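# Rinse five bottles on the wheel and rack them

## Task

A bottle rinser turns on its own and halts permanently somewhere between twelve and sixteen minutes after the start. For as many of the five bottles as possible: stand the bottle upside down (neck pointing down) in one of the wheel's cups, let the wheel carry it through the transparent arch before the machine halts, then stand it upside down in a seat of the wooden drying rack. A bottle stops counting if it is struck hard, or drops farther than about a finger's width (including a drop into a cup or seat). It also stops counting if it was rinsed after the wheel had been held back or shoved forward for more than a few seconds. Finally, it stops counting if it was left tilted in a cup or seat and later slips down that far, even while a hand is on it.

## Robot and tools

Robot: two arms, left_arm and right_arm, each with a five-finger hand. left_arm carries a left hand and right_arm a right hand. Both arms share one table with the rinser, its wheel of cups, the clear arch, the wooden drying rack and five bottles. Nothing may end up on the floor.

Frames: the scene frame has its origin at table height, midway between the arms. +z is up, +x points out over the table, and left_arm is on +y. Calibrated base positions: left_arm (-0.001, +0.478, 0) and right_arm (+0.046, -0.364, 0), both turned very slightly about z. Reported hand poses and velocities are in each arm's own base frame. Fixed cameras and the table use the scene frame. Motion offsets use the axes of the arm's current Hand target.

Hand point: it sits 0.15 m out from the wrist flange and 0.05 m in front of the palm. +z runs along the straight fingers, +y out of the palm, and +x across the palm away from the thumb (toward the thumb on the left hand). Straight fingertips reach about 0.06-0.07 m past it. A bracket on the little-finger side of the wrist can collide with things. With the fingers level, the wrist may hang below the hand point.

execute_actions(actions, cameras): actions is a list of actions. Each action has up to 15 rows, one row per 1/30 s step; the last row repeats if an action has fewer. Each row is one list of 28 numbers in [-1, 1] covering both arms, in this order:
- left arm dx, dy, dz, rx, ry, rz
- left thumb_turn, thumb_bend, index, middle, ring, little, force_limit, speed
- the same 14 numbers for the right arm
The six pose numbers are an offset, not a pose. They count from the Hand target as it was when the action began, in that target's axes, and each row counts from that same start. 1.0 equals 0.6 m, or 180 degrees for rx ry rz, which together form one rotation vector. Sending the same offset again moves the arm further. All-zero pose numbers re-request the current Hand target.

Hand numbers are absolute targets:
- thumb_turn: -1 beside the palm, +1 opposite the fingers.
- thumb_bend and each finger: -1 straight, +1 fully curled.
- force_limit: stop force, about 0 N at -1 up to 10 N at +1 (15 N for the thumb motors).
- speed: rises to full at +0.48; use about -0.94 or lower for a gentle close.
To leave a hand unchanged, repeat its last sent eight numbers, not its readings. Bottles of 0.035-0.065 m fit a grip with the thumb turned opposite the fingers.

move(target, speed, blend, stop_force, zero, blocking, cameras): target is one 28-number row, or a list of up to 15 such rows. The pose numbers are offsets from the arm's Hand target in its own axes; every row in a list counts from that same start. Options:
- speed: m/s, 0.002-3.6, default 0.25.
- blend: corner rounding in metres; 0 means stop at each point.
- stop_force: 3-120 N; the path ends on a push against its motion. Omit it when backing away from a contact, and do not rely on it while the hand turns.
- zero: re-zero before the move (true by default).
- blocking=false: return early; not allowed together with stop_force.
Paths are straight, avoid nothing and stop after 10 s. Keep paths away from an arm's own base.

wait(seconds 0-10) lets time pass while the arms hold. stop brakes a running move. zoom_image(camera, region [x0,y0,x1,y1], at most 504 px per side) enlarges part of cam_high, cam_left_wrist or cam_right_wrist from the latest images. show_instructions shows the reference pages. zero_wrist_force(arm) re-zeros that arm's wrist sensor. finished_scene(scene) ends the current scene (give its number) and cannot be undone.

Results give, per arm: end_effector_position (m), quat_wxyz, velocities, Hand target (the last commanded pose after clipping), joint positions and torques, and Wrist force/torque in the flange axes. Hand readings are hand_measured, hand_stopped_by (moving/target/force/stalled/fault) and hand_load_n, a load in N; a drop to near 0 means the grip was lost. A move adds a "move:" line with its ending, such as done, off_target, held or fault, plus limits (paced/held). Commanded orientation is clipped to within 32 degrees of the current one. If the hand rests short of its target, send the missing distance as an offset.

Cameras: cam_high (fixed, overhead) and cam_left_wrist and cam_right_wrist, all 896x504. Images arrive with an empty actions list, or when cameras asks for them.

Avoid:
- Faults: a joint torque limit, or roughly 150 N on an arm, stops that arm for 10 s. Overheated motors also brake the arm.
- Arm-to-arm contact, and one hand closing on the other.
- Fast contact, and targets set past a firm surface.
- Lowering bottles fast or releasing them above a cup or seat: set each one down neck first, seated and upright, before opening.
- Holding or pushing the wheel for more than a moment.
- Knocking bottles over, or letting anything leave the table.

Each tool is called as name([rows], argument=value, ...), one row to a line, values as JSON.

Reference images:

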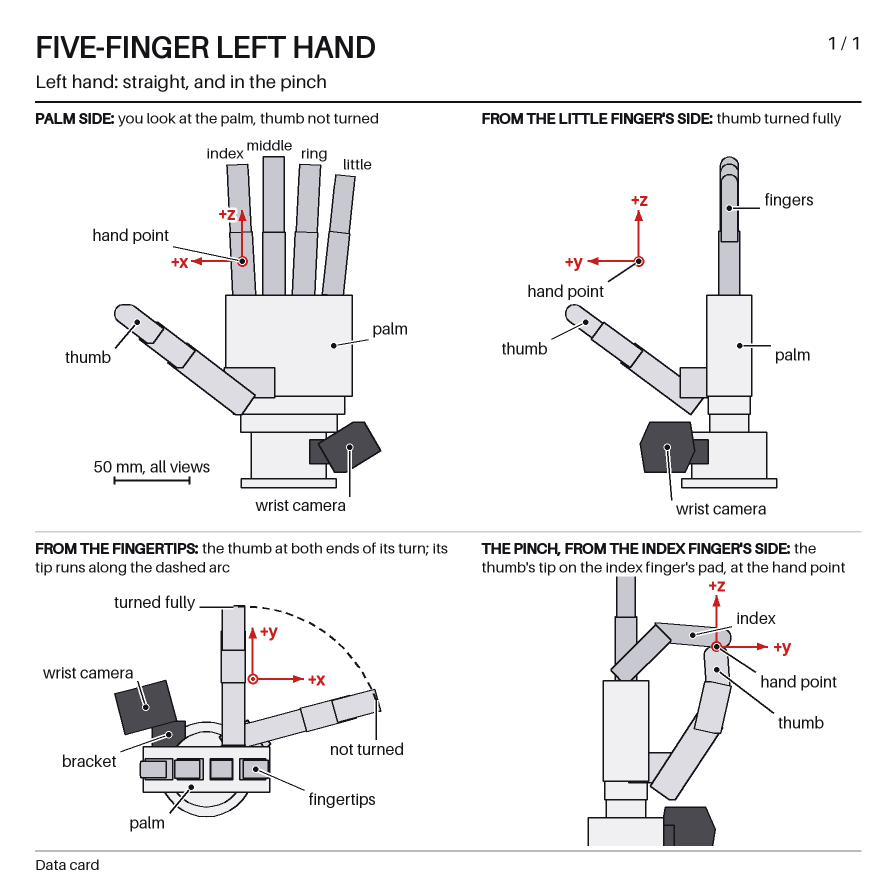

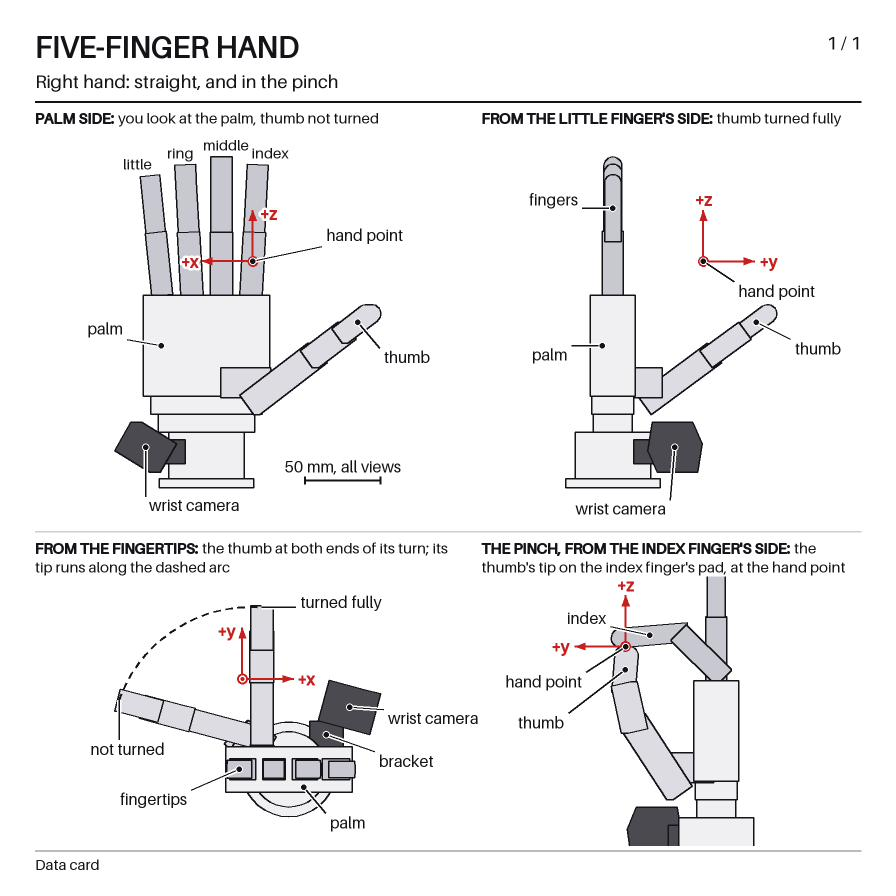

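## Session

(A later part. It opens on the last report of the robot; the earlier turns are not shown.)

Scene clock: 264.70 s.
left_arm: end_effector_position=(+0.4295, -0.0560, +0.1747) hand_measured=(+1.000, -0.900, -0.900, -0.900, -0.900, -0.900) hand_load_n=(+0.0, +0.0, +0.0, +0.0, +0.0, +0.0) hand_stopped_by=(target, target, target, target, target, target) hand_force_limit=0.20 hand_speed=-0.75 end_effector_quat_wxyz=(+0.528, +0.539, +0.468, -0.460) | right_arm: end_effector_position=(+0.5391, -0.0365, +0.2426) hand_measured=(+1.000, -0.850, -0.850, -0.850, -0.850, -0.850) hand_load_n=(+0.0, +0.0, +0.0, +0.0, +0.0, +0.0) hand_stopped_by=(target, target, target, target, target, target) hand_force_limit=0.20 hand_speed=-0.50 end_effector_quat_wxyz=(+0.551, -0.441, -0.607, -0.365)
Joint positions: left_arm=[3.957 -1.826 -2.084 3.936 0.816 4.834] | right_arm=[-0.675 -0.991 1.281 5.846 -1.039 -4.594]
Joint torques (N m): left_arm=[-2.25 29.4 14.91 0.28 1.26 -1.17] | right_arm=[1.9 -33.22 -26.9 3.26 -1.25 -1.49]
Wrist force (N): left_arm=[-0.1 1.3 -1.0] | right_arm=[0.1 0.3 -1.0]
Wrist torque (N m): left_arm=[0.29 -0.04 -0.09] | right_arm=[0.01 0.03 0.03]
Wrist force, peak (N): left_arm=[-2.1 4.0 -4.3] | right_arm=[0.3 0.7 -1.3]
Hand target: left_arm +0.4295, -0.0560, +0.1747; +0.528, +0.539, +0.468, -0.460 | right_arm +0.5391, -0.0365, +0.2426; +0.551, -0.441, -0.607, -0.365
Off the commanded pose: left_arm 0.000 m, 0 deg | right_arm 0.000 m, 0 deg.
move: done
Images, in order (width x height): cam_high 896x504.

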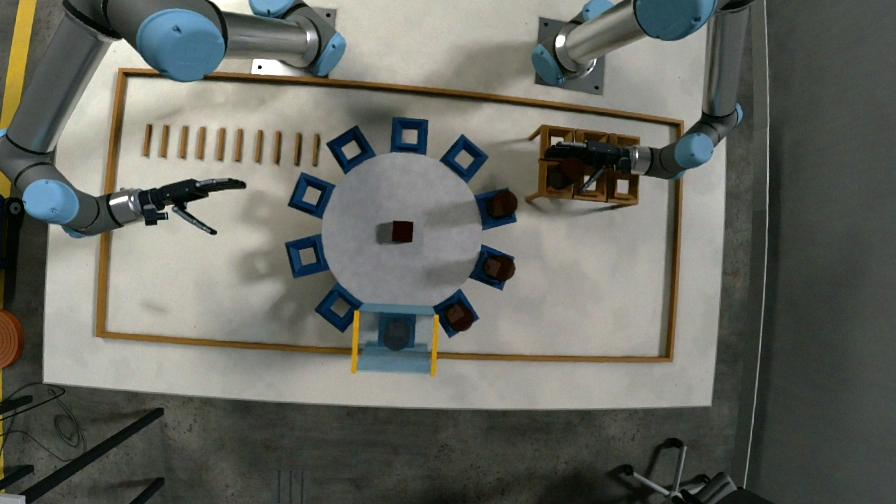

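move([
  [0,0,-0.2,0,0,0,1,-0.9,-0.9,-0.9,-0.9,-0.9,0.2,-0.75,0,0,0,0,0,0,1,-0.85,-0.85,-0.85,-0.85,-0.85,0.2,-0.5],
  [-0.0052,0.2198,-0.361,0,0,0,1,-0.9,-0.9,-0.9,-0.9,-0.9,0.2,-0.75,0,0,0,0,0,0,1,-0.85,-0.85,-0.85,-0.85,-0.85,0.2,-0.5],
  [0.0385,0.2937,0.1158,0.1941,-0.0197,-0.0412,1,-0.9,-0.9,-0.9,-0.9,-0.9,0.2,-0.75,0,0,0,0,0,0,1,-0.85,-0.85,-0.85,-0.85,-0.85,0.2,-0.5],
], speed=[0.15,0.25,0.25], blend=[0.02,0.03,0], cameras=["cam_high"])

zoom_image(camera="cam_high", region=[460, 100, 660, 240])

Scene clock: 268.97 s.
left_arm: end_effector_position=(+0.6071, -0.1256, +0.1750) hand_measured=(+1.000, -0.900, -0.900, -0.900, -0.900, -0.900) hand_load_n=(+0.5, +0.0, +0.0, +0.0, +0.0, +0.0) hand_stopped_by=(target, target, target, target, target, target) hand_force_limit=0.20 hand_speed=-0.75 end_effector_quat_wxyz=(+0.326, +0.627, +0.326, -0.628) | right_arm: end_effector_position=(+0.5391, -0.0365, +0.2426) hand_measured=(+1.000, -0.850, -0.850, -0.850, -0.850, -0.850) hand_load_n=(+0.5, +0.0, +0.0, +0.0, +0.0, +0.0) hand_stopped_by=(target, target, target, target, target, target) hand_force_limit=0.20 hand_speed=-0.50 end_effector_quat_wxyz=(+0.551, -0.441, -0.607, -0.365)
Joint positions: left_arm=[3.491 -2.451 -1.023 3.473 0.962 4.713] | right_arm=[-0.675 -0.991 1.281 5.846 -1.039 -4.594]
Joint torques (N m): left_arm=[-9.75 44.82 25.22 -2.75 2.27 -2.55] | right_arm=[2.8 -33.28 -27.34 3.21 -1.49 -1.77]
Wrist force (N): left_arm=[-0.3 1.0 -0.8] | right_arm=[0.4 0.1 -1.2]
Wrist torque (N m): left_arm=[0.26 0.01 -0.03] | right_arm=[-0.01 0.01 0.03]
Wrist force, peak (N): left_arm=[-0.1 1.9 -2.1] | right_arm=[0.4 0.1 -1.5]
Hand target: left_arm +0.6071, -0.1256, +0.1750; +0.326, +0.627, +0.326, -0.628 | right_arm +0.5391, -0.0365, +0.2426; +0.551, -0.441, -0.607, -0.365
Off the commanded pose: left_arm 0.000 m, 0 deg | right_arm 0.000 m, 0 deg.
move: done
Images, in order (width x height): cam_high 896x504.

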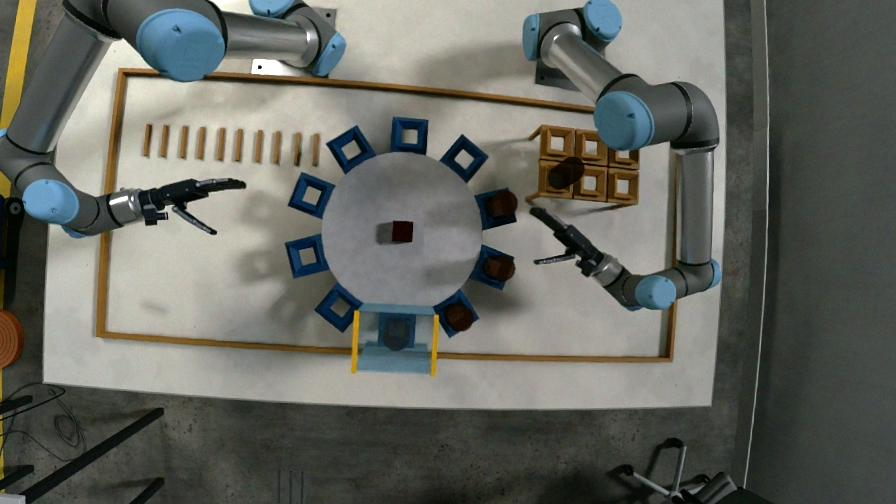

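Scaled by 2.520 from the camera's 896x504 image, which has a finer 1280x720 frame.

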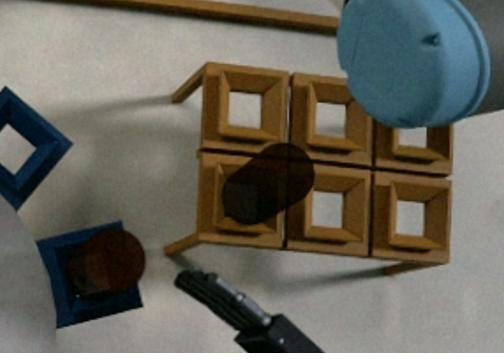

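move(target=[0,0,0.1912,0,0,0,1,-0.9,-0.9,-0.9,-0.9,-0.9,0.2,-0.75,0,0,0,0,0,0,1,-0.85,-0.85,-0.85,-0.85,-0.85,0.2,-0.5], speed=0.12, stop_force=4, cameras=["cam_left_wrist"])

Scene clock: 271.47 s.
left_arm: end_effector_position=(+0.5412, -0.2195, +0.1751) hand_measured=(+1.000, -0.900, -0.900, -0.900, -0.900, -0.900) hand_load_n=(+0.0, +0.0, +0.0, +0.0, +0.0, +0.0) hand_stopped_by=(target, target, target, target, target, target) hand_force_limit=0.20 hand_speed=-0.75 end_effector_quat_wxyz=(+0.326, +0.627, +0.326, -0.628) | right_arm: end_effector_position=(+0.5391, -0.0365, +0.2426) hand_measured=(+1.000, -0.850, -0.850, -0.850, -0.850, -0.850) hand_load_n=(+0.5, +0.0, +0.0, +0.0, +0.0, +0.0) hand_stopped_by=(target, target, target, target, target, target) hand_force_limit=0.20 hand_speed=-0.50 end_effector_quat_wxyz=(+0.551, -0.441, -0.607, -0.365)
Joint positions: left_arm=[3.384 -2.273 -1.35 3.622 0.855 4.713] | right_arm=[-0.675 -0.991 1.281 5.846 -1.039 -4.594]
Joint torques (N m): left_arm=[-10.08 51.68 9.16 0.51 -3 -2.71] | right_arm=[3.21 -35 -26.52 2.83 -1.46 -1.44]
Wrist force (N): left_arm=[-0.2 1.1 -1.0] | right_arm=[0.3 0.4 -0.9]
Wrist torque (N m): left_arm=[0.29 -0.03 -0.02] | right_arm=[0.02 0.02 0.03]
Wrist force, peak (N): left_arm=[-0.2 1.1 -1.5] | right_arm=[0.4 0.2 -1.4]
Hand target: left_arm +0.5412, -0.2195, +0.1751; +0.326, +0.627, +0.326, -0.628 | right_arm +0.5391, -0.0365, +0.2426; +0.551, -0.441, -0.607, -0.365
Off the commanded pose: left_arm 0.000 m, 0 deg | right_arm 0.000 m, 0 deg.
move: done
camera_calibration:
cam_left_wrist: T_world_to_cam=[[-0.785186, 0.576951, -0.224968, 0.585954], [0.426707, 0.2408, -0.871744, -0.011882], [-0.448781, -0.780476, -0.435262, 0.263982], [0, 0, 0, 1]] pos_world=[0.583623, -0.129174, 0.236364]
Images, in order (width x height): cam_left_wrist 896x504.

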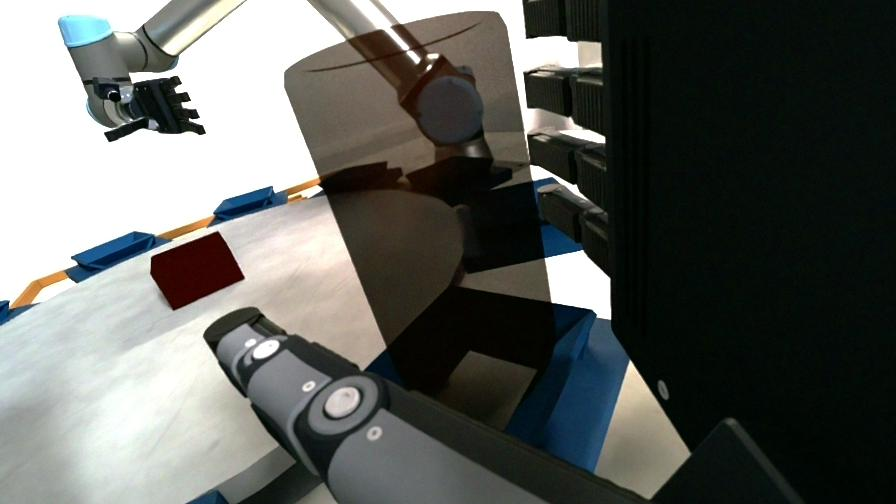

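move(target=[0,0,0,0,0,0,1,0.35,-0.47,-0.42,-0.38,-0.33,-0.1,-0.8,0,0,0,0,0,0,1,-0.85,-0.85,-0.85,-0.85,-0.85,0.2,-0.5])

move(target=[-0.08,0,0,0,0,0,1,0.35,-0.47,-0.42,-0.38,-0.33,-0.1,-0.8,0,0,0,0,0,0,1,-0.85,-0.85,-0.85,-0.85,-0.85,0.2,-0.5], speed=0.1, cameras=["cam_left_wrist"])

Scene clock: 273.57 s.
left_arm: end_effector_position=(+0.5412, -0.2195, +0.1751) hand_measured=(+1.000, -0.486, -0.514, -0.420, -0.380, -0.330) hand_load_n=(+3.0, +7.0, +0.0, +2.5, +1.0, +1.5) hand_stopped_by=(target, force, force, target, target, target) hand_force_limit=-0.10 hand_speed=-0.80 end_effector_quat_wxyz=(+0.326, +0.627, +0.326, -0.628) | right_arm: end_effector_position=(+0.5391, -0.0365, +0.2426) hand_measured=(+1.000, -0.850, -0.850, -0.850, -0.850, -0.850) hand_load_n=(+0.5, +0.0, +0.0, +0.0, +0.0, +0.0) hand_stopped_by=(target, target, target, target, target, target) hand_force_limit=0.20 hand_speed=-0.50 end_effector_quat_wxyz=(+0.551, -0.441, -0.607, -0.365)
Joint positions: left_arm=[3.384 -2.273 -1.35 3.622 0.855 4.713] | right_arm=[-0.675 -0.991 1.281 5.846 -1.039 -4.594]
Joint torques (N m): left_arm=[-0.98 40.96 14.2 -0.98 -0.9 -2.35] | right_arm=[1.92 -32.85 -26.55 3.06 -1.31 -1.8]
Wrist force (N): left_arm=[0.9 1.7 -0.5] | right_arm=[0.2 0.3 -1.2]
Wrist torque (N m): left_arm=[0.28 0.00 -0.01] | right_arm=[0.02 0.04 0.02]
Wrist force, peak (N): left_arm=[-4.9 -4.0 2.6] | right_arm=[0.5 0.5 -1.4]
Hand target: left_arm +0.5412, -0.2195, +0.1751; +0.326, +0.627, +0.326, -0.628 | right_arm +0.5391, -0.0365, +0.2426; +0.551, -0.441, -0.607, -0.365
Off the commanded pose: left_arm 0.000 m, 0 deg | right_arm 0.000 m, 0 deg.
move: done

Scene clock: 274.57 s.
left_arm: end_effector_position=(+0.5412, -0.2195, +0.2230) hand_measured=(+1.000, -0.486, -0.514, -0.420, -0.380, -0.330) hand_load_n=(+1.5, +7.5, +0.0, +1.0, +1.0, +2.5) hand_stopped_by=(target, force, force, target, target, target) hand_force_limit=-0.10 hand_speed=-0.80 end_effector_quat_wxyz=(+0.326, +0.627, +0.326, -0.628) | right_arm: end_effector_position=(+0.5391, -0.0365, +0.2426) hand_measured=(+1.000, -0.850, -0.850, -0.850, -0.850, -0.850) hand_load_n=(+0.5, +0.0, +0.0, +0.0, +0.0, -0.5) hand_stopped_by=(target, target, target, target, target, target) hand_force_limit=0.20 hand_speed=-0.50 end_effector_quat_wxyz=(+0.551, -0.441, -0.607, -0.365)
Joint positions: left_arm=[3.384 -2.224 -1.301 3.524 0.855 4.713] | right_arm=[-0.675 -0.991 1.281 5.846 -1.039 -4.594]
Joint torques (N m): left_arm=[10.92 53.51 26.34 -3.9 2.29 2.56] | right_arm=[2.72 -34.1 -26.76 2.87 -1.56 -1.82]
Wrist force (N): left_arm=[3.9 2.1 -2.1] | right_arm=[0.0 0.4 -1.1]
Wrist torque (N m): left_arm=[0.28 0.09 0.11] | right_arm=[0.03 0.06 0.02]
Wrist force, peak (N): left_arm=[3.9 2.1 -2.1] | right_arm=[0.1 0.3 -1.5]
Hand target: left_arm +0.5412, -0.2194, +0.2231; +0.326, +0.627, +0.326, -0.628 | right_arm +0.5391, -0.0365, +0.2426; +0.551, -0.441, -0.607, -0.365
Off the commanded pose: left_arm 0.000 m, 0 deg | right_arm 0.000 m, 0 deg.
move: done
camera_calibration:
cam_left_wrist: T_world_to_cam=[[-0.785244, 0.576919, -0.224849, 0.596804], [0.4266, 0.240879, -0.871774, 0.0299132], [-0.448781, -0.780476, -0.435262, 0.284877], [0, 0, 0, 1]] pos_world=[0.583723, -0.129174, 0.284264]
Images, in order (width x height): cam_left_wrist 896x504.

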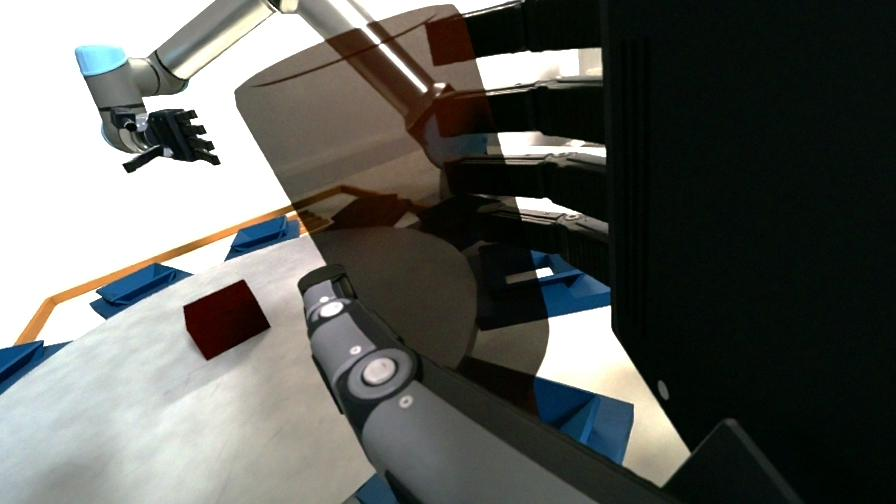

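Same grip. Tighten and lift.

move(target=[0,0,0,0,0,0,1,0.4,0.35,0.35,-0.38,-0.33,-0.1,-0.85,0,0,0,0,0,0,1,-0.85,-0.85,-0.85,-0.85,-0.85,0.2,-0.5])

move(target=[-0.395,0,0,0,0,0,1,0.4,0.35,0.35,-0.38,-0.33,-0.1,-0.85,0,0,0,0,0,0,1,-0.85,-0.85,-0.85,-0.85,-0.85,0.2,-0.5], speed=0.15, cameras=["cam_left_wrist","cam_high"])

zoom_image(camera="cam_high", region=[530, 110, 650, 220])

Scene clock: 275.33 s.
left_arm: end_effector_position=(+0.5412, -0.2194, +0.2231) hand_measured=(+1.000, -0.488, -0.448, -0.410, -0.380, -0.330) hand_load_n=(+0.5, +10.5, +4.5, +2.5, +0.0, +0.5) hand_stopped_by=(target, force, force, force, target, target) hand_force_limit=-0.10 hand_speed=-0.85 end_effector_quat_wxyz=(+0.326, +0.627, +0.326, -0.628) | right_arm: end_effector_position=(+0.5391, -0.0365, +0.2426) hand_measured=(+1.000, -0.850, -0.850, -0.850, -0.850, -0.850) hand_load_n=(+0.5, +0.0, +0.0, +0.0, +0.0, +0.0) hand_stopped_by=(target, target, target, target, target, target) hand_force_limit=0.20 hand_speed=-0.50 end_effector_quat_wxyz=(+0.551, -0.441, -0.607, -0.365)
Joint positions: left_arm=[3.384 -2.224 -1.3 3.524 0.855 4.713] | right_arm=[-0.675 -0.991 1.281 5.846 -1.039 -4.594]
Joint torques (N m): left_arm=[10.93 52.43 25.58 -2 2.06 2.8] | right_arm=[3.1 -33.99 -24.86 2.92 -1.43 -1.8]
Wrist force (N): left_arm=[1.9 1.1 -0.9] | right_arm=[0.3 0.5 -0.9]
Wrist torque (N m): left_arm=[0.26 -0.02 -0.06] | right_arm=[0.03 0.02 0.04]
Wrist force, peak (N): left_arm=[3.8 2.2 -2.2] | right_arm=[0.1 0.4 -1.4]
Hand target: left_arm +0.5412, -0.2194, +0.2231; +0.326, +0.627, +0.326, -0.628 | right_arm +0.5391, -0.0365, +0.2426; +0.551, -0.441, -0.607, -0.365
Off the commanded pose: left_arm 0.000 m, 0 deg | right_arm 0.000 m, 0 deg.
move: done

Scene clock: 277.63 s.
left_arm: end_effector_position=(+0.5412, -0.2193, +0.4601) hand_measured=(+1.000, -0.488, -0.448, -0.408, -0.380, -0.330) hand_load_n=(+3.0, +10.0, +2.5, +2.0, +0.0, +2.5) hand_stopped_by=(target, force, force, force, target, target) hand_force_limit=-0.10 hand_speed=-0.85 end_effector_quat_wxyz=(+0.326, +0.627, +0.326, -0.628) | right_arm: end_effector_position=(+0.5391, -0.0365, +0.2426) hand_measured=(+1.000, -0.850, -0.850, -0.850, -0.850, -0.850) hand_load_n=(+0.5, +0.0, +0.0, +0.0, +0.0, +0.0) hand_stopped_by=(target, target, target, target, target, target) hand_force_limit=0.20 hand_speed=-0.50 end_effector_quat_wxyz=(+0.551, -0.441, -0.607, -0.365)
Joint positions: left_arm=[3.384 -2.163 -0.785 2.947 0.855 4.713] | right_arm=[-0.675 -0.991 1.281 5.846 -1.039 -4.594]
Joint torques (N m): left_arm=[-10.3 38.07 27.11 -3.37 2.4 2.88] | right_arm=[3.84 -34.39 -25.49 3.1 -1.71 -1.62]
Wrist force (N): left_arm=[1.9 0.9 -0.6] | right_arm=[0.3 0.0 -1.1]
Wrist torque (N m): left_arm=[0.24 0.01 -0.17] | right_arm=[-0.02 0.02 0.02]
Wrist force, peak (N): left_arm=[3.9 2.7 -1.8] | right_arm=[0.2 0.1 -1.5]
Hand target: left_arm +0.5412, -0.2193, +0.4601; +0.326, +0.627, +0.326, -0.628 | right_arm +0.5391, -0.0365, +0.2426; +0.551, -0.441, -0.607, -0.365
Off the commanded pose: left_arm 0.000 m, 0 deg | right_arm 0.000 m, 0 deg.
move: done
camera_calibration:
cam_left_wrist: T_world_to_cam=[[-0.785186, 0.576951, -0.224968, 0.650033], [0.426707, 0.2408, -0.871744, 0.236474], [-0.448781, -0.780476, -0.435262, 0.388233], [0, 0, 0, 1]] pos_world=[0.583723, -0.128974, 0.521364]
Images, in order (width x height): cam_high 896x504, cam_left_wrist 896x504.

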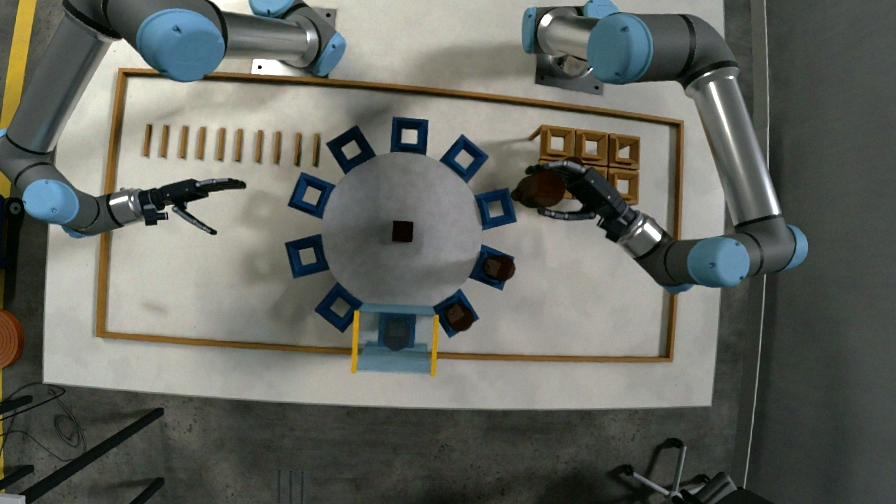

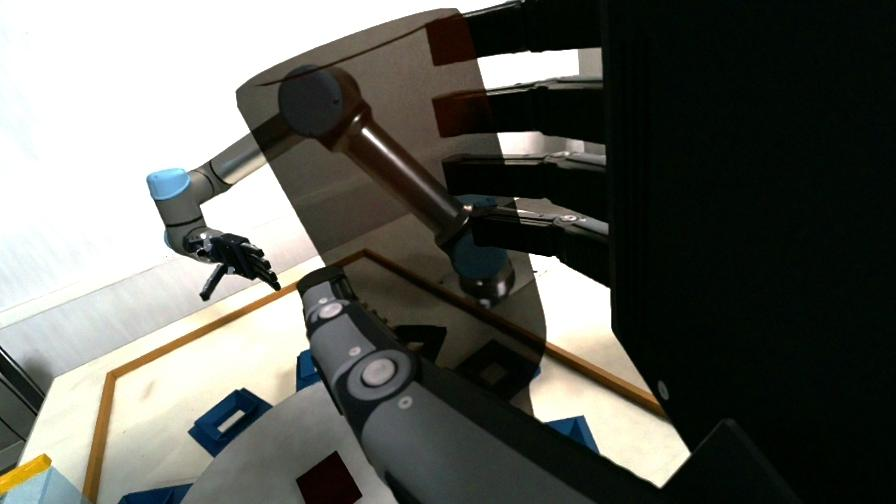

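Scaled by 4.200 from the camera's 896x504 image, which has a finer 1280x720 frame.

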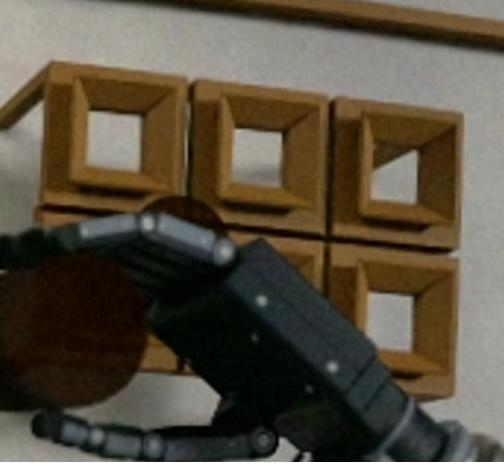

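move(target=[0,-0.4126,-0.2529,-0.1941,0.0197,0.0412,1,0.4,0.35,0.35,-0.38,-0.33,-0.1,-0.85,0,0,0,0,0,0,1,-0.85,-0.85,-0.85,-0.85,-0.85,0.2,-0.5], speed=0.2)

move(target=[0.2399,-0.0344,0.0036,0,0,0,1,0.4,0.35,0.35,-0.38,-0.33,-0.1,-0.85,0,0,0,0,0,0,1,-0.85,-0.85,-0.85,-0.85,-0.85,0.2,-0.5], speed=0.15, stop_force=5, cameras=["cam_high"])

zoom_image(camera="cam_high", region=[540, 110, 650, 210])

Scene clock: 280.60 s.
left_arm: end_effector_position=(+0.4260, +0.0472, +0.4599) hand_measured=(+1.000, -0.488, -0.448, -0.408, -0.380, -0.330) hand_load_n=(+3.0, +10.0, +3.0, +2.5, +0.0, +2.5) hand_stopped_by=(target, force, force, force, target, target) hand_force_limit=-0.10 hand_speed=-0.85 end_effector_quat_wxyz=(+0.528, +0.539, +0.468, -0.460) | right_arm: end_effector_position=(+0.5391, -0.0365, +0.2426) hand_measured=(+1.000, -0.850, -0.850, -0.850, -0.850, -0.850) hand_load_n=(+0.5, +0.0, +0.0, +0.0, +0.0, +0.0) hand_stopped_by=(target, target, target, target, target, target) hand_force_limit=0.20 hand_speed=-0.50 end_effector_quat_wxyz=(+0.551, -0.441, -0.607, -0.365)
Joint positions: left_arm=[4.117 -1.7 -1.436 3.158 0.976 4.839] | right_arm=[-0.675 -0.991 1.281 5.846 -1.039 -4.594]
Joint torques (N m): left_arm=[12.58 32.77 12.84 -0.35 2.47 3.03] | right_arm=[3.87 -34.01 -25.3 3.23 -1.47 -1.5]
Wrist force (N): left_arm=[1.9 0.9 -0.9] | right_arm=[0.2 0.4 -1.1]
Wrist torque (N m): left_arm=[0.29 -0.02 -0.15] | right_arm=[0.03 0.02 0.03]
Wrist force, peak (N): left_arm=[2.1 2.2 -0.4] | right_arm=[0.2 0.5 -1.4]
Hand target: left_arm +0.4260, +0.0473, +0.4599; +0.528, +0.539, +0.468, -0.460 | right_arm +0.5391, -0.0365, +0.2426; +0.551, -0.441, -0.607, -0.365
Off the commanded pose: left_arm 0.000 m, 0 deg | right_arm 0.000 m, 0 deg.
move: done

Scene clock: 282.73 s.
left_arm: end_effector_position=(+0.4256, +0.0478, +0.3145) hand_measured=(+1.000, -0.488, -0.448, -0.408, -0.380, -0.330) hand_load_n=(+3.0, +10.0, +3.0, +2.0, +0.0, +3.0) hand_stopped_by=(target, force, force, force, target, target) hand_force_limit=-0.10 hand_speed=-0.85 end_effector_quat_wxyz=(+0.528, +0.539, +0.468, -0.460) | right_arm: end_effector_position=(+0.5391, -0.0365, +0.2426) hand_measured=(+1.000, -0.850, -0.850, -0.850, -0.850, -0.850) hand_load_n=(+0.5, +0.0, +0.0, +0.0, +0.0, +0.0) hand_stopped_by=(target, target, target, target, target, target) hand_force_limit=0.20 hand_speed=-0.50 end_effector_quat_wxyz=(+0.551, -0.441, -0.607, -0.365)
Joint positions: left_arm=[4.118 -1.76 -1.743 3.526 0.978 4.839] | right_arm=[-0.675 -0.991 1.281 5.846 -1.039 -4.594]
Joint torques (N m): left_arm=[11.82 20.69 11.62 -0.18 -2.87 2.91] | right_arm=[2.61 -34.35 -26.52 3.3 -1.53 -1.67]
Wrist force (N): left_arm=[1.4 0.8 -0.8] | right_arm=[0.4 0.2 -1.1]
Wrist torque (N m): left_arm=[0.27 0.05 -0.17] | right_arm=[0.01 0.01 0.04]
Wrist force, peak (N): left_arm=[2.8 0.9 -1.2] | right_arm=[0.0 0.3 -1.4]
Hand target: left_arm +0.4256, +0.0478, +0.3145; +0.528, +0.539, +0.468, -0.460 | right_arm +0.5391, -0.0365, +0.2426; +0.551, -0.441, -0.607, -0.365
Off the commanded pose: left_arm 0.000 m, 0 deg | right_arm 0.000 m, 0 deg.
move: done
Images, in order (width x height): cam_high 896x504.

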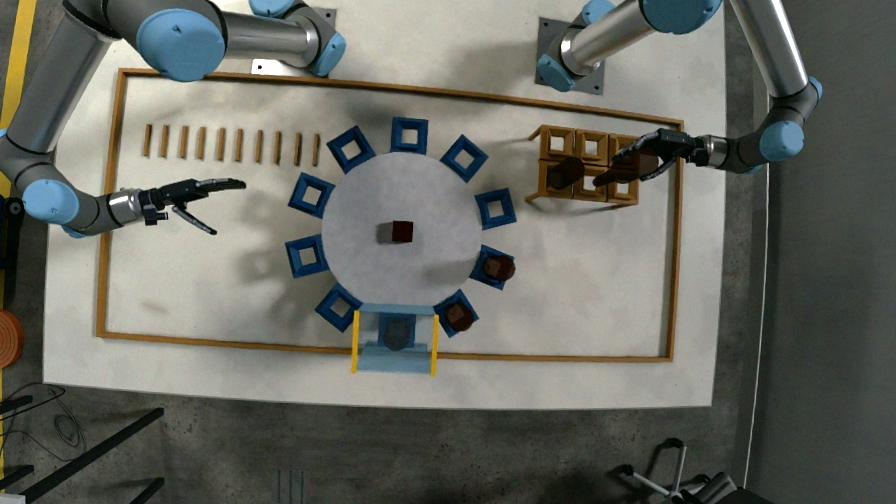

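Scaled by 4.582 from the camera's 896x504 image, which has a finer 1280x720 frame.

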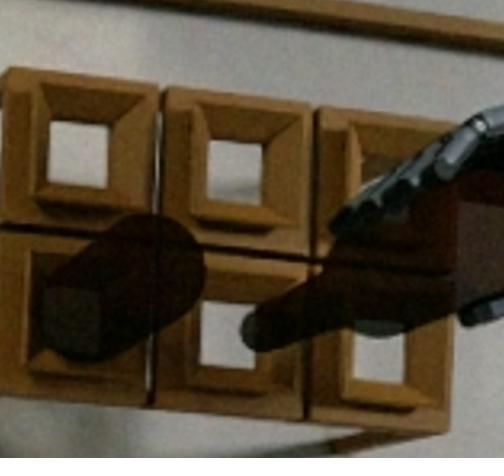

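move(target=[0.2225,-0.0341,0.0098,0,0,0,1,0.4,0.35,0.35,-0.38,-0.33,-0.1,-0.85,0,0,0,0,0,0,1,-0.85,-0.85,-0.85,-0.85,-0.85,0.2,-0.5], speed=0.06, stop_force=4, cameras=["cam_left_wrist","cam_high"])

zoom_image(camera="cam_high", region=[540, 110, 650, 210])

Scene clock: 286.60 s.
left_arm: end_effector_position=(+0.4239, +0.0445, +0.1794) hand_measured=(+1.000, -0.488, -0.448, -0.408, -0.380, -0.330) hand_load_n=(+3.0, +10.0, +2.5, +2.0, +0.0, +3.0) hand_stopped_by=(target, force, force, force, target, target) hand_force_limit=-0.10 hand_speed=-0.85 end_effector_quat_wxyz=(+0.528, +0.539, +0.468, -0.460) | right_arm: end_effector_position=(+0.5391, -0.0365, +0.2426) hand_measured=(+1.000, -0.850, -0.850, -0.850, -0.850, -0.850) hand_load_n=(+0.0, +0.0, +0.0, +0.0, +0.0, +0.0) hand_stopped_by=(target, target, target, target, target, target) hand_force_limit=0.20 hand_speed=-0.50 end_effector_quat_wxyz=(+0.551, -0.441, -0.607, -0.365)
Joint positions: left_arm=[4.117 -1.921 -1.93 3.875 0.977 4.839] | right_arm=[-0.675 -0.991 1.281 5.846 -1.039 -4.594]
Joint torques (N m): left_arm=[-11.66 23.92 7.3 -0.01 -3.02 -1.74] | right_arm=[2.75 -35.05 -26.89 2.87 -1.47 -1.28]
Wrist force (N): left_arm=[2.0 1.1 -0.9] | right_arm=[0.2 0.2 -1.0]
Wrist torque (N m): left_arm=[0.31 -0.04 -0.14] | right_arm=[0.00 0.02 0.03]
Wrist force, peak (N): left_arm=[2.2 1.0 -1.0] | right_arm=[0.2 0.6 -1.5]
Hand target: left_arm +0.4239, +0.0445, +0.1794; +0.528, +0.539, +0.468, -0.460 | right_arm +0.5391, -0.0365, +0.2426; +0.551, -0.441, -0.607, -0.365
Off the commanded pose: left_arm 0.000 m, 0 deg | right_arm 0.000 m, 0 deg.
move: done
camera_calibration:
cam_left_wrist: T_world_to_cam=[[-0.933423, 0.0279302, -0.357689, 0.453677], [0.329919, 0.458569, -0.825147, 0.00124899], [0.140979, -0.88822, -0.437253, 0.174445], [0, 0, 0, 1]] pos_world=[0.398468, 0.141702, 0.239583]
Images, in order (width x height): cam_high 896x504, cam_left_wrist 896x504.

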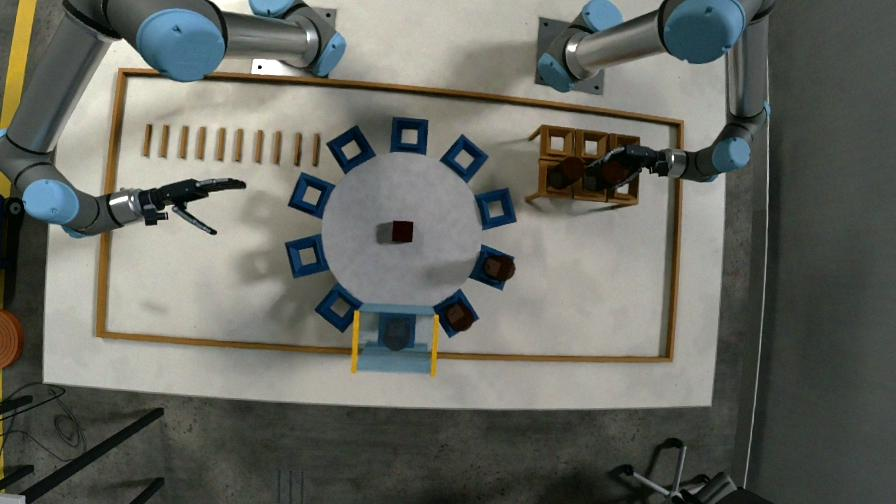

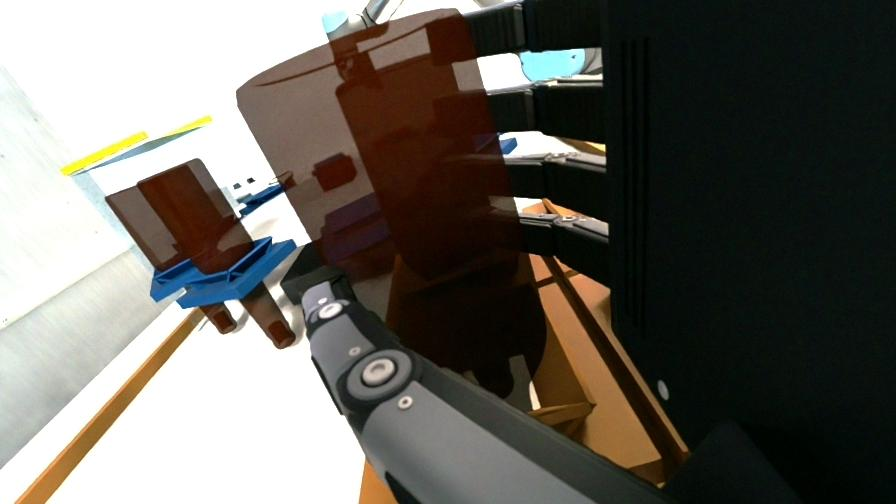

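Scaled by 4.582 from the camera's 896x504 image, which has a finer 1280x720 frame.

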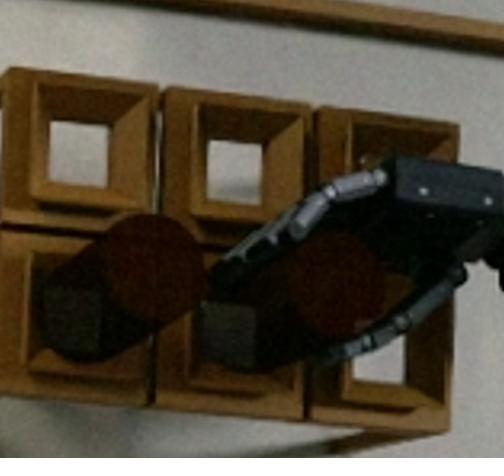

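move(target=[0.0165,-0.0023,0.0003,0,0,0,1,0.4,0.35,0.35,-0.38,-0.33,-0.1,-0.85,0,0,0,0,0,0,1,-0.85,-0.85,-0.85,-0.85,-0.85,0.2,-0.5], speed=0.04, stop_force=4)

Scene clock: 288.20 s.
left_arm: end_effector_position=(+0.4239, +0.0445, +0.1755) hand_measured=(+1.000, -0.488, -0.448, -0.408, -0.380, -0.330) hand_load_n=(+3.0, +10.0, +2.5, +2.0, +0.0, +3.0) hand_stopped_by=(target, force, force, force, target, target) hand_force_limit=-0.10 hand_speed=-0.85 end_effector_quat_wxyz=(+0.528, +0.539, +0.468, -0.460) | right_arm: end_effector_position=(+0.5391, -0.0365, +0.2426) hand_measured=(+1.000, -0.850, -0.850, -0.850, -0.850, -0.850) hand_load_n=(+0.0, +0.0, +0.0, +0.0, +0.0, +0.0) hand_stopped_by=(target, target, target, target, target, target) hand_force_limit=0.20 hand_speed=-0.50 end_effector_quat_wxyz=(+0.551, -0.441, -0.607, -0.365)
Joint positions: left_arm=[4.117 -1.928 -1.934 3.885 0.976 4.839] | right_arm=[-0.675 -0.991 1.281 5.846 -1.039 -4.594]
Joint torques (N m): left_arm=[-10.53 35.73 21.66 -3.16 0.48 -2.13] | right_arm=[2.24 -34.37 -24.82 3.04 -1.54 -1.61]
Wrist force (N): left_arm=[1.8 2.0 -1.0] | right_arm=[0.2 0.3 -1.1]
Wrist torque (N m): left_arm=[0.34 0.00 -0.14] | right_arm=[0.02 0.02 0.03]
Wrist force, peak (N): left_arm=[-3.0 5.7 -1.7] | right_arm=[0.5 0.3 -1.4]
Hand target: left_arm +0.4239, +0.0445, +0.1755; +0.528, +0.539, +0.468, -0.460 (not the last commanded pose) | right_arm +0.5391, -0.0365, +0.2426; +0.551, -0.441, -0.607, -0.365
Off the commanded pose: left_arm 0.006 m, 0 deg | right_arm 0.000 m, 0 deg.
move: contact (left_arm)

move(target=[0.0121,0.0025,0.0003,0,0,0,1,0.4,0.35,0.35,-0.38,-0.33,-0.1,-0.85,0,0,0,0,0,0,1,-0.85,-0.85,-0.85,-0.85,-0.85,0.2,-0.5], speed=0.04, stop_force=6, cameras=["cam_high"])

zoom_image(camera="cam_high", region=[540, 110, 650, 210])

Scene clock: 289.83 s.
left_arm: end_effector_position=(+0.4243, +0.0445, +0.1744) hand_measured=(+1.000, -0.488, -0.448, -0.408, -0.380, -0.330) hand_load_n=(-0.5, +11.5, +0.5, +1.0, +0.0, +4.0) hand_stopped_by=(target, force, force, force, target, target) hand_force_limit=-0.10 hand_speed=-0.85 end_effector_quat_wxyz=(+0.528, +0.539, +0.468, -0.460) | right_arm: end_effector_position=(+0.5391, -0.0365, +0.2426) hand_measured=(+1.000, -0.850, -0.850, -0.850, -0.850, -0.850) hand_load_n=(+0.0, +0.0, +0.0, +0.0, +0.0, +0.0) hand_stopped_by=(target, target, target, target, target, target) hand_force_limit=0.20 hand_speed=-0.50 end_effector_quat_wxyz=(+0.551, -0.441, -0.607, -0.365)
Joint positions: left_arm=[4.117 -1.93 -1.934 3.887 0.976 4.839] | right_arm=[-0.675 -0.991 1.281 5.846 -1.039 -4.594]
Joint torques (N m): left_arm=[10.74 35.58 18.31 -3.25 3.39 -2.12] | right_arm=[2.31 -34.8 -25.9 2.91 -1.74 -1.54]
Wrist force (N): left_arm=[-1.3 4.6 -3.9] | right_arm=[-0.1 0.3 -1.1]
Wrist torque (N m): left_arm=[0.32 0.03 -0.08] | right_arm=[0.01 0.07 0.01]
Wrist force, peak (N): left_arm=[-7.3 5.1 -5.0] | right_arm=[0.2 0.5 -1.4]
Hand target: left_arm +0.4243, +0.0445, +0.1744; +0.528, +0.539, +0.468, -0.460 (not the last commanded pose) | right_arm +0.5391, -0.0365, +0.2426; +0.551, -0.441, -0.607, -0.365
Off the commanded pose: left_arm 0.006 m, 0 deg | right_arm 0.000 m, 0 deg.
move: contact (left_arm)
Images, in order (width x height): cam_high 896x504.

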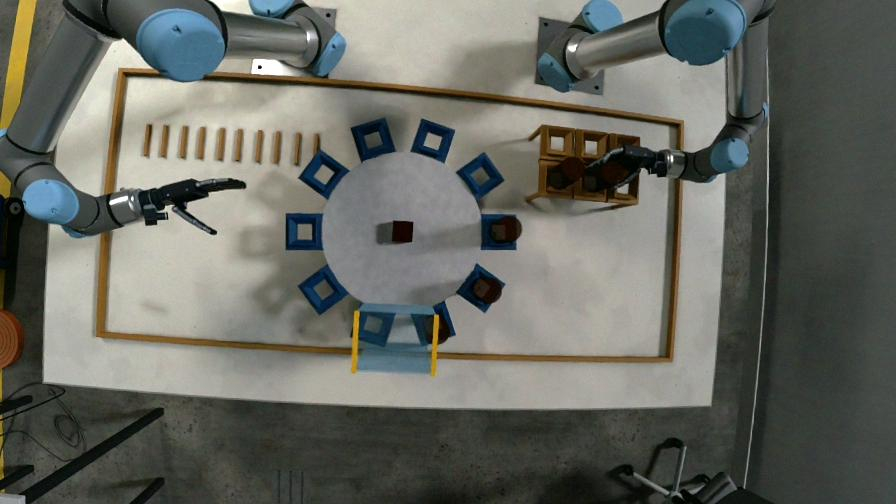

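Scaled by 4.582 from the camera's 896x504 image, which has a finer 1280x720 frame.

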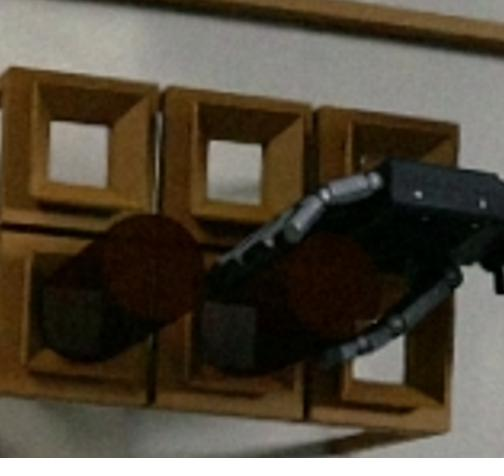

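move(target=[0,0,0,0,0,0,1,-0.9,-0.9,-0.9,-0.9,-0.9,0.2,-0.75,0,0,0,0,0,0,1,-0.85,-0.85,-0.85,-0.85,-0.85,0.2,-0.5])

move([
  [0,0,-0.2,0,0,0,1,-0.9,-0.9,-0.9,-0.9,-0.9,0.2,-0.75,0,0,0,0,0,0,1,-0.85,-0.85,-0.85,-0.85,-0.85,0.2,-0.5],
  [-0.0073,0.2293,-0.1935,0,0,0,1,-0.9,-0.9,-0.9,-0.9,-0.9,0.2,-0.75,0,0,0,0,0,0,1,-0.85,-0.85,-0.85,-0.85,-0.85,0.2,-0.5],
  [0.0362,0.3031,0.2836,0.1941,-0.0197,-0.0412,1,-0.9,-0.9,-0.9,-0.9,-0.9,0.2,-0.75,0,0,0,0,0,0,1,-0.85,-0.85,-0.85,-0.85,-0.85,0.2,-0.5],
], speed=[0.15,0.25,0.25], blend=[0.02,0.03,0], cameras=["cam_high"])

zoom_image(camera="cam_high", region=[460, 100, 660, 240])

Scene clock: 291.97 s.
left_arm: end_effector_position=(+0.4243, +0.0445, +0.1744) hand_measured=(+1.000, -0.900, -0.900, -0.900, -0.900, -0.900) hand_load_n=(+0.5, +0.0, +0.0, +0.0, +0.0, +0.0) hand_stopped_by=(target, target, target, target, target, target) hand_force_limit=0.20 hand_speed=-0.75 end_effector_quat_wxyz=(+0.528, +0.539, +0.468, -0.460) | right_arm: end_effector_position=(+0.5391, -0.0365, +0.2426) hand_measured=(+1.000, -0.850, -0.850, -0.850, -0.850, -0.850) hand_load_n=(+0.5, +0.0, +0.0, +0.0, +0.0, +0.0) hand_stopped_by=(target, target, target, target, target, target) hand_force_limit=0.20 hand_speed=-0.50 end_effector_quat_wxyz=(+0.551, -0.441, -0.607, -0.365)
Joint positions: left_arm=[4.117 -1.93 -1.934 3.887 0.976 4.839] | right_arm=[-0.675 -0.991 1.281 5.846 -1.039 -4.594]
Joint torques (N m): left_arm=[8.73 34.38 18.14 -0.06 -2.59 -1.43] | right_arm=[2.66 -34.44 -25.69 2.82 -1.42 -1.37]
Wrist force (N): left_arm=[-0.2 1.2 -0.8] | right_arm=[0.3 0.4 -1.1]
Wrist torque (N m): left_arm=[0.28 -0.03 -0.14] | right_arm=[0.04 0.04 0.04]
Wrist force, peak (N): left_arm=[-1.1 5.1 -4.2] | right_arm=[0.2 0.4 -1.6]
Hand target: left_arm +0.4243, +0.0445, +0.1744; +0.528, +0.539, +0.468, -0.460 | right_arm +0.5391, -0.0365, +0.2426; +0.551, -0.441, -0.607, -0.365
Off the commanded pose: left_arm 0.000 m, 0 deg | right_arm 0.000 m, 0 deg.
move: done

Scene clock: 295.27 s.
left_arm: end_effector_position=(+0.6072, -0.1258, +0.1750) hand_measured=(+1.000, -0.900, -0.900, -0.900, -0.900, -0.900) hand_load_n=(+0.5, +0.0, +0.0, +0.0, +0.5, +0.0) hand_stopped_by=(target, target, target, target, target, target) hand_force_limit=0.20 hand_speed=-0.75 end_effector_quat_wxyz=(+0.326, +0.627, +0.326, -0.628) | right_arm: end_effector_position=(+0.5391, -0.0365, +0.2426) hand_measured=(+1.000, -0.850, -0.850, -0.850, -0.850, -0.850) hand_load_n=(+0.5, +0.0, -0.5, +0.0, +0.0, +0.0) hand_stopped_by=(target, target, target, target, target, target) hand_force_limit=0.20 hand_speed=-0.50 end_effector_quat_wxyz=(+0.551, -0.441, -0.607, -0.365)
Joint positions: left_arm=[3.491 -2.451 -1.022 3.473 0.962 4.713] | right_arm=[-0.675 -0.991 1.281 5.846 -1.039 -4.594]
Joint torques (N m): left_arm=[-10.65 45.67 25.68 -2.75 2.5 -2.52] | right_arm=[4.2 -34 -26.6 2.95 -1.38 -1.56]
Wrist force (N): left_arm=[0.0 1.0 -0.7] | right_arm=[0.0 0.4 -1.1]
Wrist torque (N m): left_arm=[0.25 -0.01 -0.02] | right_arm=[0.03 0.06 0.02]
Wrist force, peak (N): left_arm=[-0.2 2.0 -1.6] | right_arm=[0.5 0.4 -1.4]
Hand target: left_arm +0.6073, -0.1258, +0.1750; +0.326, +0.627, +0.326, -0.628 | right_arm +0.5391, -0.0365, +0.2426; +0.551, -0.441, -0.607, -0.365
Off the commanded pose: left_arm 0.000 m, 0 deg | right_arm 0.000 m, 0 deg.
move: done
Images, in order (width x height): cam_high 896x504.

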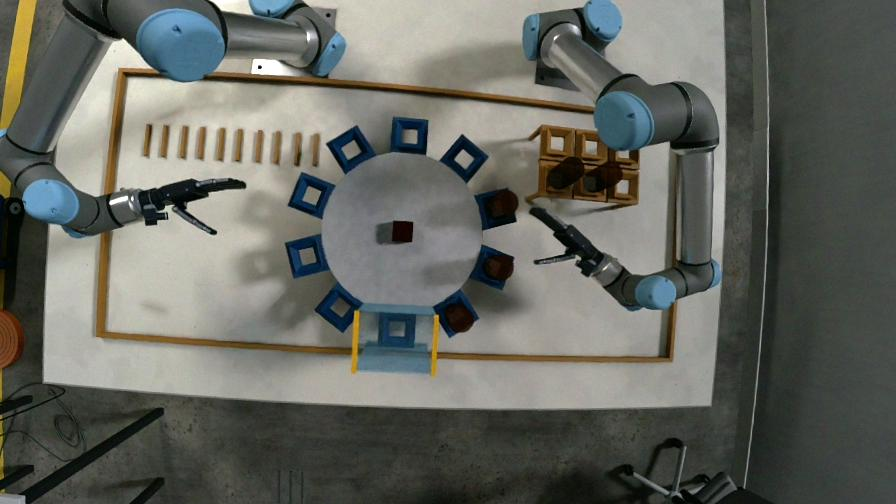

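Scaled by 2.520 from the camera's 896x504 image, which has a finer 1280x720 frame.

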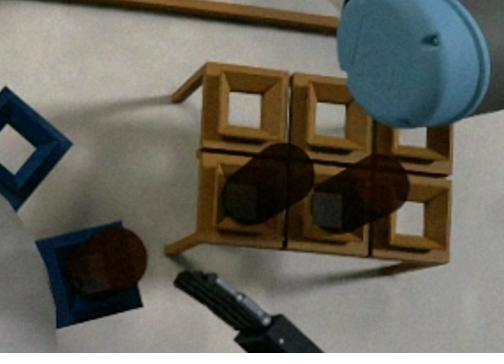

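move(target=[0,0,0.1912,0,0,0,1,-0.9,-0.9,-0.9,-0.9,-0.9,0.2,-0.75,0,0,0,0,0,0,1,-0.85,-0.85,-0.85,-0.85,-0.85,0.2,-0.5], speed=0.12, stop_force=4, cameras=["cam_left_wrist"])

move(target=[0,0,0,0,0,0,1,0.35,-0.47,-0.42,-0.38,-0.33,-0.1,-0.8,0,0,0,0,0,0,1,-0.85,-0.85,-0.85,-0.85,-0.85,0.2,-0.5])

move(target=[-0.08,0,0,0,0,0,1,0.35,-0.47,-0.42,-0.38,-0.33,-0.1,-0.8,0,0,0,0,0,0,1,-0.85,-0.85,-0.85,-0.85,-0.85,0.2,-0.5], speed=0.1, cameras=["cam_left_wrist"])

Scene clock: 297.97 s.
left_arm: end_effector_position=(+0.5413, -0.2196, +0.1751) hand_measured=(+1.000, -0.900, -0.900, -0.900, -0.900, -0.900) hand_load_n=(+0.0, +0.0, +0.0, +0.0, +0.0, +0.0) hand_stopped_by=(target, target, target, target, target, target) hand_force_limit=0.20 hand_speed=-0.75 end_effector_quat_wxyz=(+0.326, +0.627, +0.326, -0.628) | right_arm: end_effector_position=(+0.5391, -0.0365, +0.2426) hand_measured=(+1.000, -0.850, -0.850, -0.850, -0.850, -0.850) hand_load_n=(+0.5, +0.0, +0.0, -0.5, +0.0, +0.0) hand_stopped_by=(target, target, target, target, target, target) hand_force_limit=0.20 hand_speed=-0.50 end_effector_quat_wxyz=(+0.551, -0.441, -0.607, -0.365)
Joint positions: left_arm=[3.384 -2.273 -1.349 3.622 0.855 4.713] | right_arm=[-0.675 -0.991 1.281 5.846 -1.039 -4.594]
Joint torques (N m): left_arm=[-9.74 52.26 10.69 0.17 -2.94 -2.76] | right_arm=[2.73 -35.36 -25.69 2.96 -1.52 -1.4]
Wrist force (N): left_arm=[-0.2 1.1 -1.0] | right_arm=[0.0 0.3 -1.3]
Wrist torque (N m): left_arm=[0.27 0.00 -0.03] | right_arm=[0.03 0.07 0.02]
Wrist force, peak (N): left_arm=[-0.6 0.8 -1.6] | right_arm=[0.5 0.2 -1.4]
Hand target: left_arm +0.5413, -0.2196, +0.1751; +0.326, +0.627, +0.326, -0.628 | right_arm +0.5391, -0.0365, +0.2426; +0.551, -0.441, -0.607, -0.365
Off the commanded pose: left_arm 0.000 m, 0 deg | right_arm 0.000 m, 0 deg.
move: done
camera_calibration:
cam_left_wrist: T_world_to_cam=[[-0.785124, 0.577058, -0.224909, 0.58619], [0.426699, 0.240785, -0.871752, -0.0119145], [-0.448896, -0.780402, -0.435276, 0.263996], [0, 0, 0, 1]] pos_world=[0.583823, -0.129374, 0.236364]
Images, in order (width x height): cam_left_wrist 896x504.

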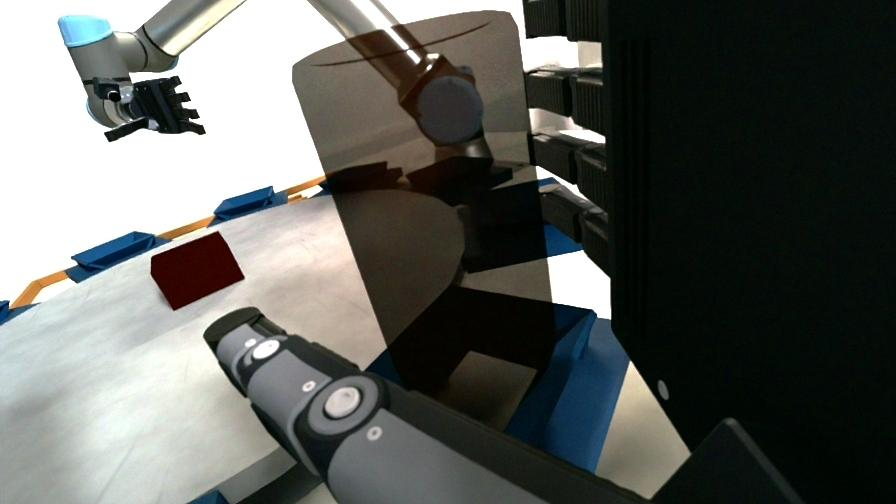

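Scene clock: 299.73 s.
left_arm: end_effector_position=(+0.5413, -0.2197, +0.1751) hand_measured=(+1.000, -0.478, -0.496, -0.420, -0.380, -0.330) hand_load_n=(+2.0, +7.5, +0.0, +4.0, +1.5, +0.0) hand_stopped_by=(target, force, force, target, target, target) hand_force_limit=-0.10 hand_speed=-0.80 end_effector_quat_wxyz=(+0.326, +0.627, +0.326, -0.628) | right_arm: end_effector_position=(+0.5391, -0.0365, +0.2426) hand_measured=(+1.000, -0.850, -0.850, -0.850, -0.850, -0.850) hand_load_n=(+0.5, +0.0, +0.0, +0.0, -0.5, +0.0) hand_stopped_by=(target, target, target, target, target, target) hand_force_limit=0.20 hand_speed=-0.50 end_effector_quat_wxyz=(+0.551, -0.441, -0.607, -0.365)
Joint positions: left_arm=[3.384 -2.273 -1.349 3.622 0.855 4.713] | right_arm=[-0.675 -0.991 1.281 5.846 -1.039 -4.594]
Joint torques (N m): left_arm=[3.24 39.18 16.63 -0.74 -0.77 -2.25] | right_arm=[3.89 -34.15 -24.62 3.06 -1.4 -1.22]
Wrist force (N): left_arm=[1.2 2.2 -1.9] | right_arm=[-0.1 0.3 -1.3]
Wrist torque (N m): left_arm=[0.42 -0.04 -0.01] | right_arm=[0.03 0.10 0.01]
Wrist force, peak (N): left_arm=[-6.5 -6.7 5.3] | right_arm=[0.2 0.2 -1.5]
Hand target: left_arm +0.5413, -0.2196, +0.1751; +0.326, +0.627, +0.326, -0.628 | right_arm +0.5391, -0.0365, +0.2426; +0.551, -0.441, -0.607, -0.365
Off the commanded pose: left_arm 0.000 m, 0 deg | right_arm 0.000 m, 0 deg.
move: done

Scene clock: 300.73 s.
left_arm: end_effector_position=(+0.5413, -0.2196, +0.2230) hand_measured=(+1.000, -0.478, -0.496, -0.420, -0.380, -0.330) hand_load_n=(+1.5, +8.5, +0.5, +1.5, +2.0, +2.5) hand_stopped_by=(target, force, force, target, target, target) hand_force_limit=-0.10 hand_speed=-0.80 end_effector_quat_wxyz=(+0.326, +0.627, +0.326, -0.628) | right_arm: end_effector_position=(+0.5391, -0.0365, +0.2426) hand_measured=(+1.000, -0.850, -0.850, -0.850, -0.850, -0.850) hand_load_n=(+0.5, +0.0, +0.0, +0.0, +0.0, +0.0) hand_stopped_by=(target, target, target, target, target, target) hand_force_limit=0.20 hand_speed=-0.50 end_effector_quat_wxyz=(+0.551, -0.441, -0.607, -0.365)
Joint positions: left_arm=[3.384 -2.225 -1.3 3.524 0.855 4.713] | right_arm=[-0.675 -0.991 1.281 5.846 -1.039 -4.594]
Joint torques (N m): left_arm=[10.19 51.75 25.39 -3.51 2.25 2.92] | right_arm=[3.71 -34.38 -25.73 2.97 -1.2 -1.42]
Wrist force (N): left_arm=[3.1 2.8 -2.6] | right_arm=[0.2 0.2 -1.2]
Wrist torque (N m): left_arm=[0.42 0.10 0.10] | right_arm=[0.02 0.04 0.02]
Wrist force, peak (N): left_arm=[4.1 2.8 -2.7] | right_arm=[0.4 0.4 -1.3]
Hand target: left_arm +0.5413, -0.2196, +0.2231; +0.326, +0.627, +0.326, -0.628 | right_arm +0.5391, -0.0365, +0.2426; +0.551, -0.441, -0.607, -0.365
Off the commanded pose: left_arm 0.000 m, 0 deg | right_arm 0.000 m, 0 deg.
move: done
camera_calibration:
cam_left_wrist: T_world_to_cam=[[-0.785172, 0.577043, -0.22478, 0.596953], [0.426631, 0.240932, -0.871744, 0.0298989], [-0.448877, -0.780368, -0.435357, 0.284862], [0, 0, 0, 1]] pos_world=[0.583823, -0.129374, 0.284264]
Images, in order (width x height): cam_left_wrist 896x504.

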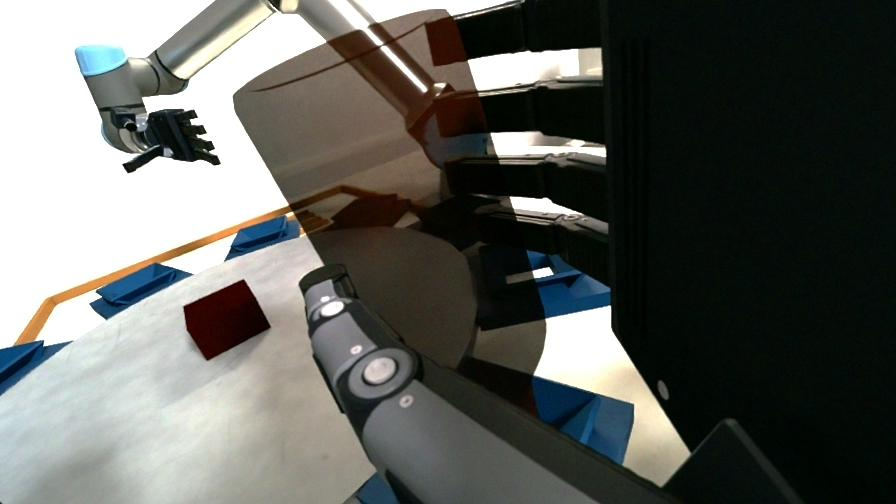

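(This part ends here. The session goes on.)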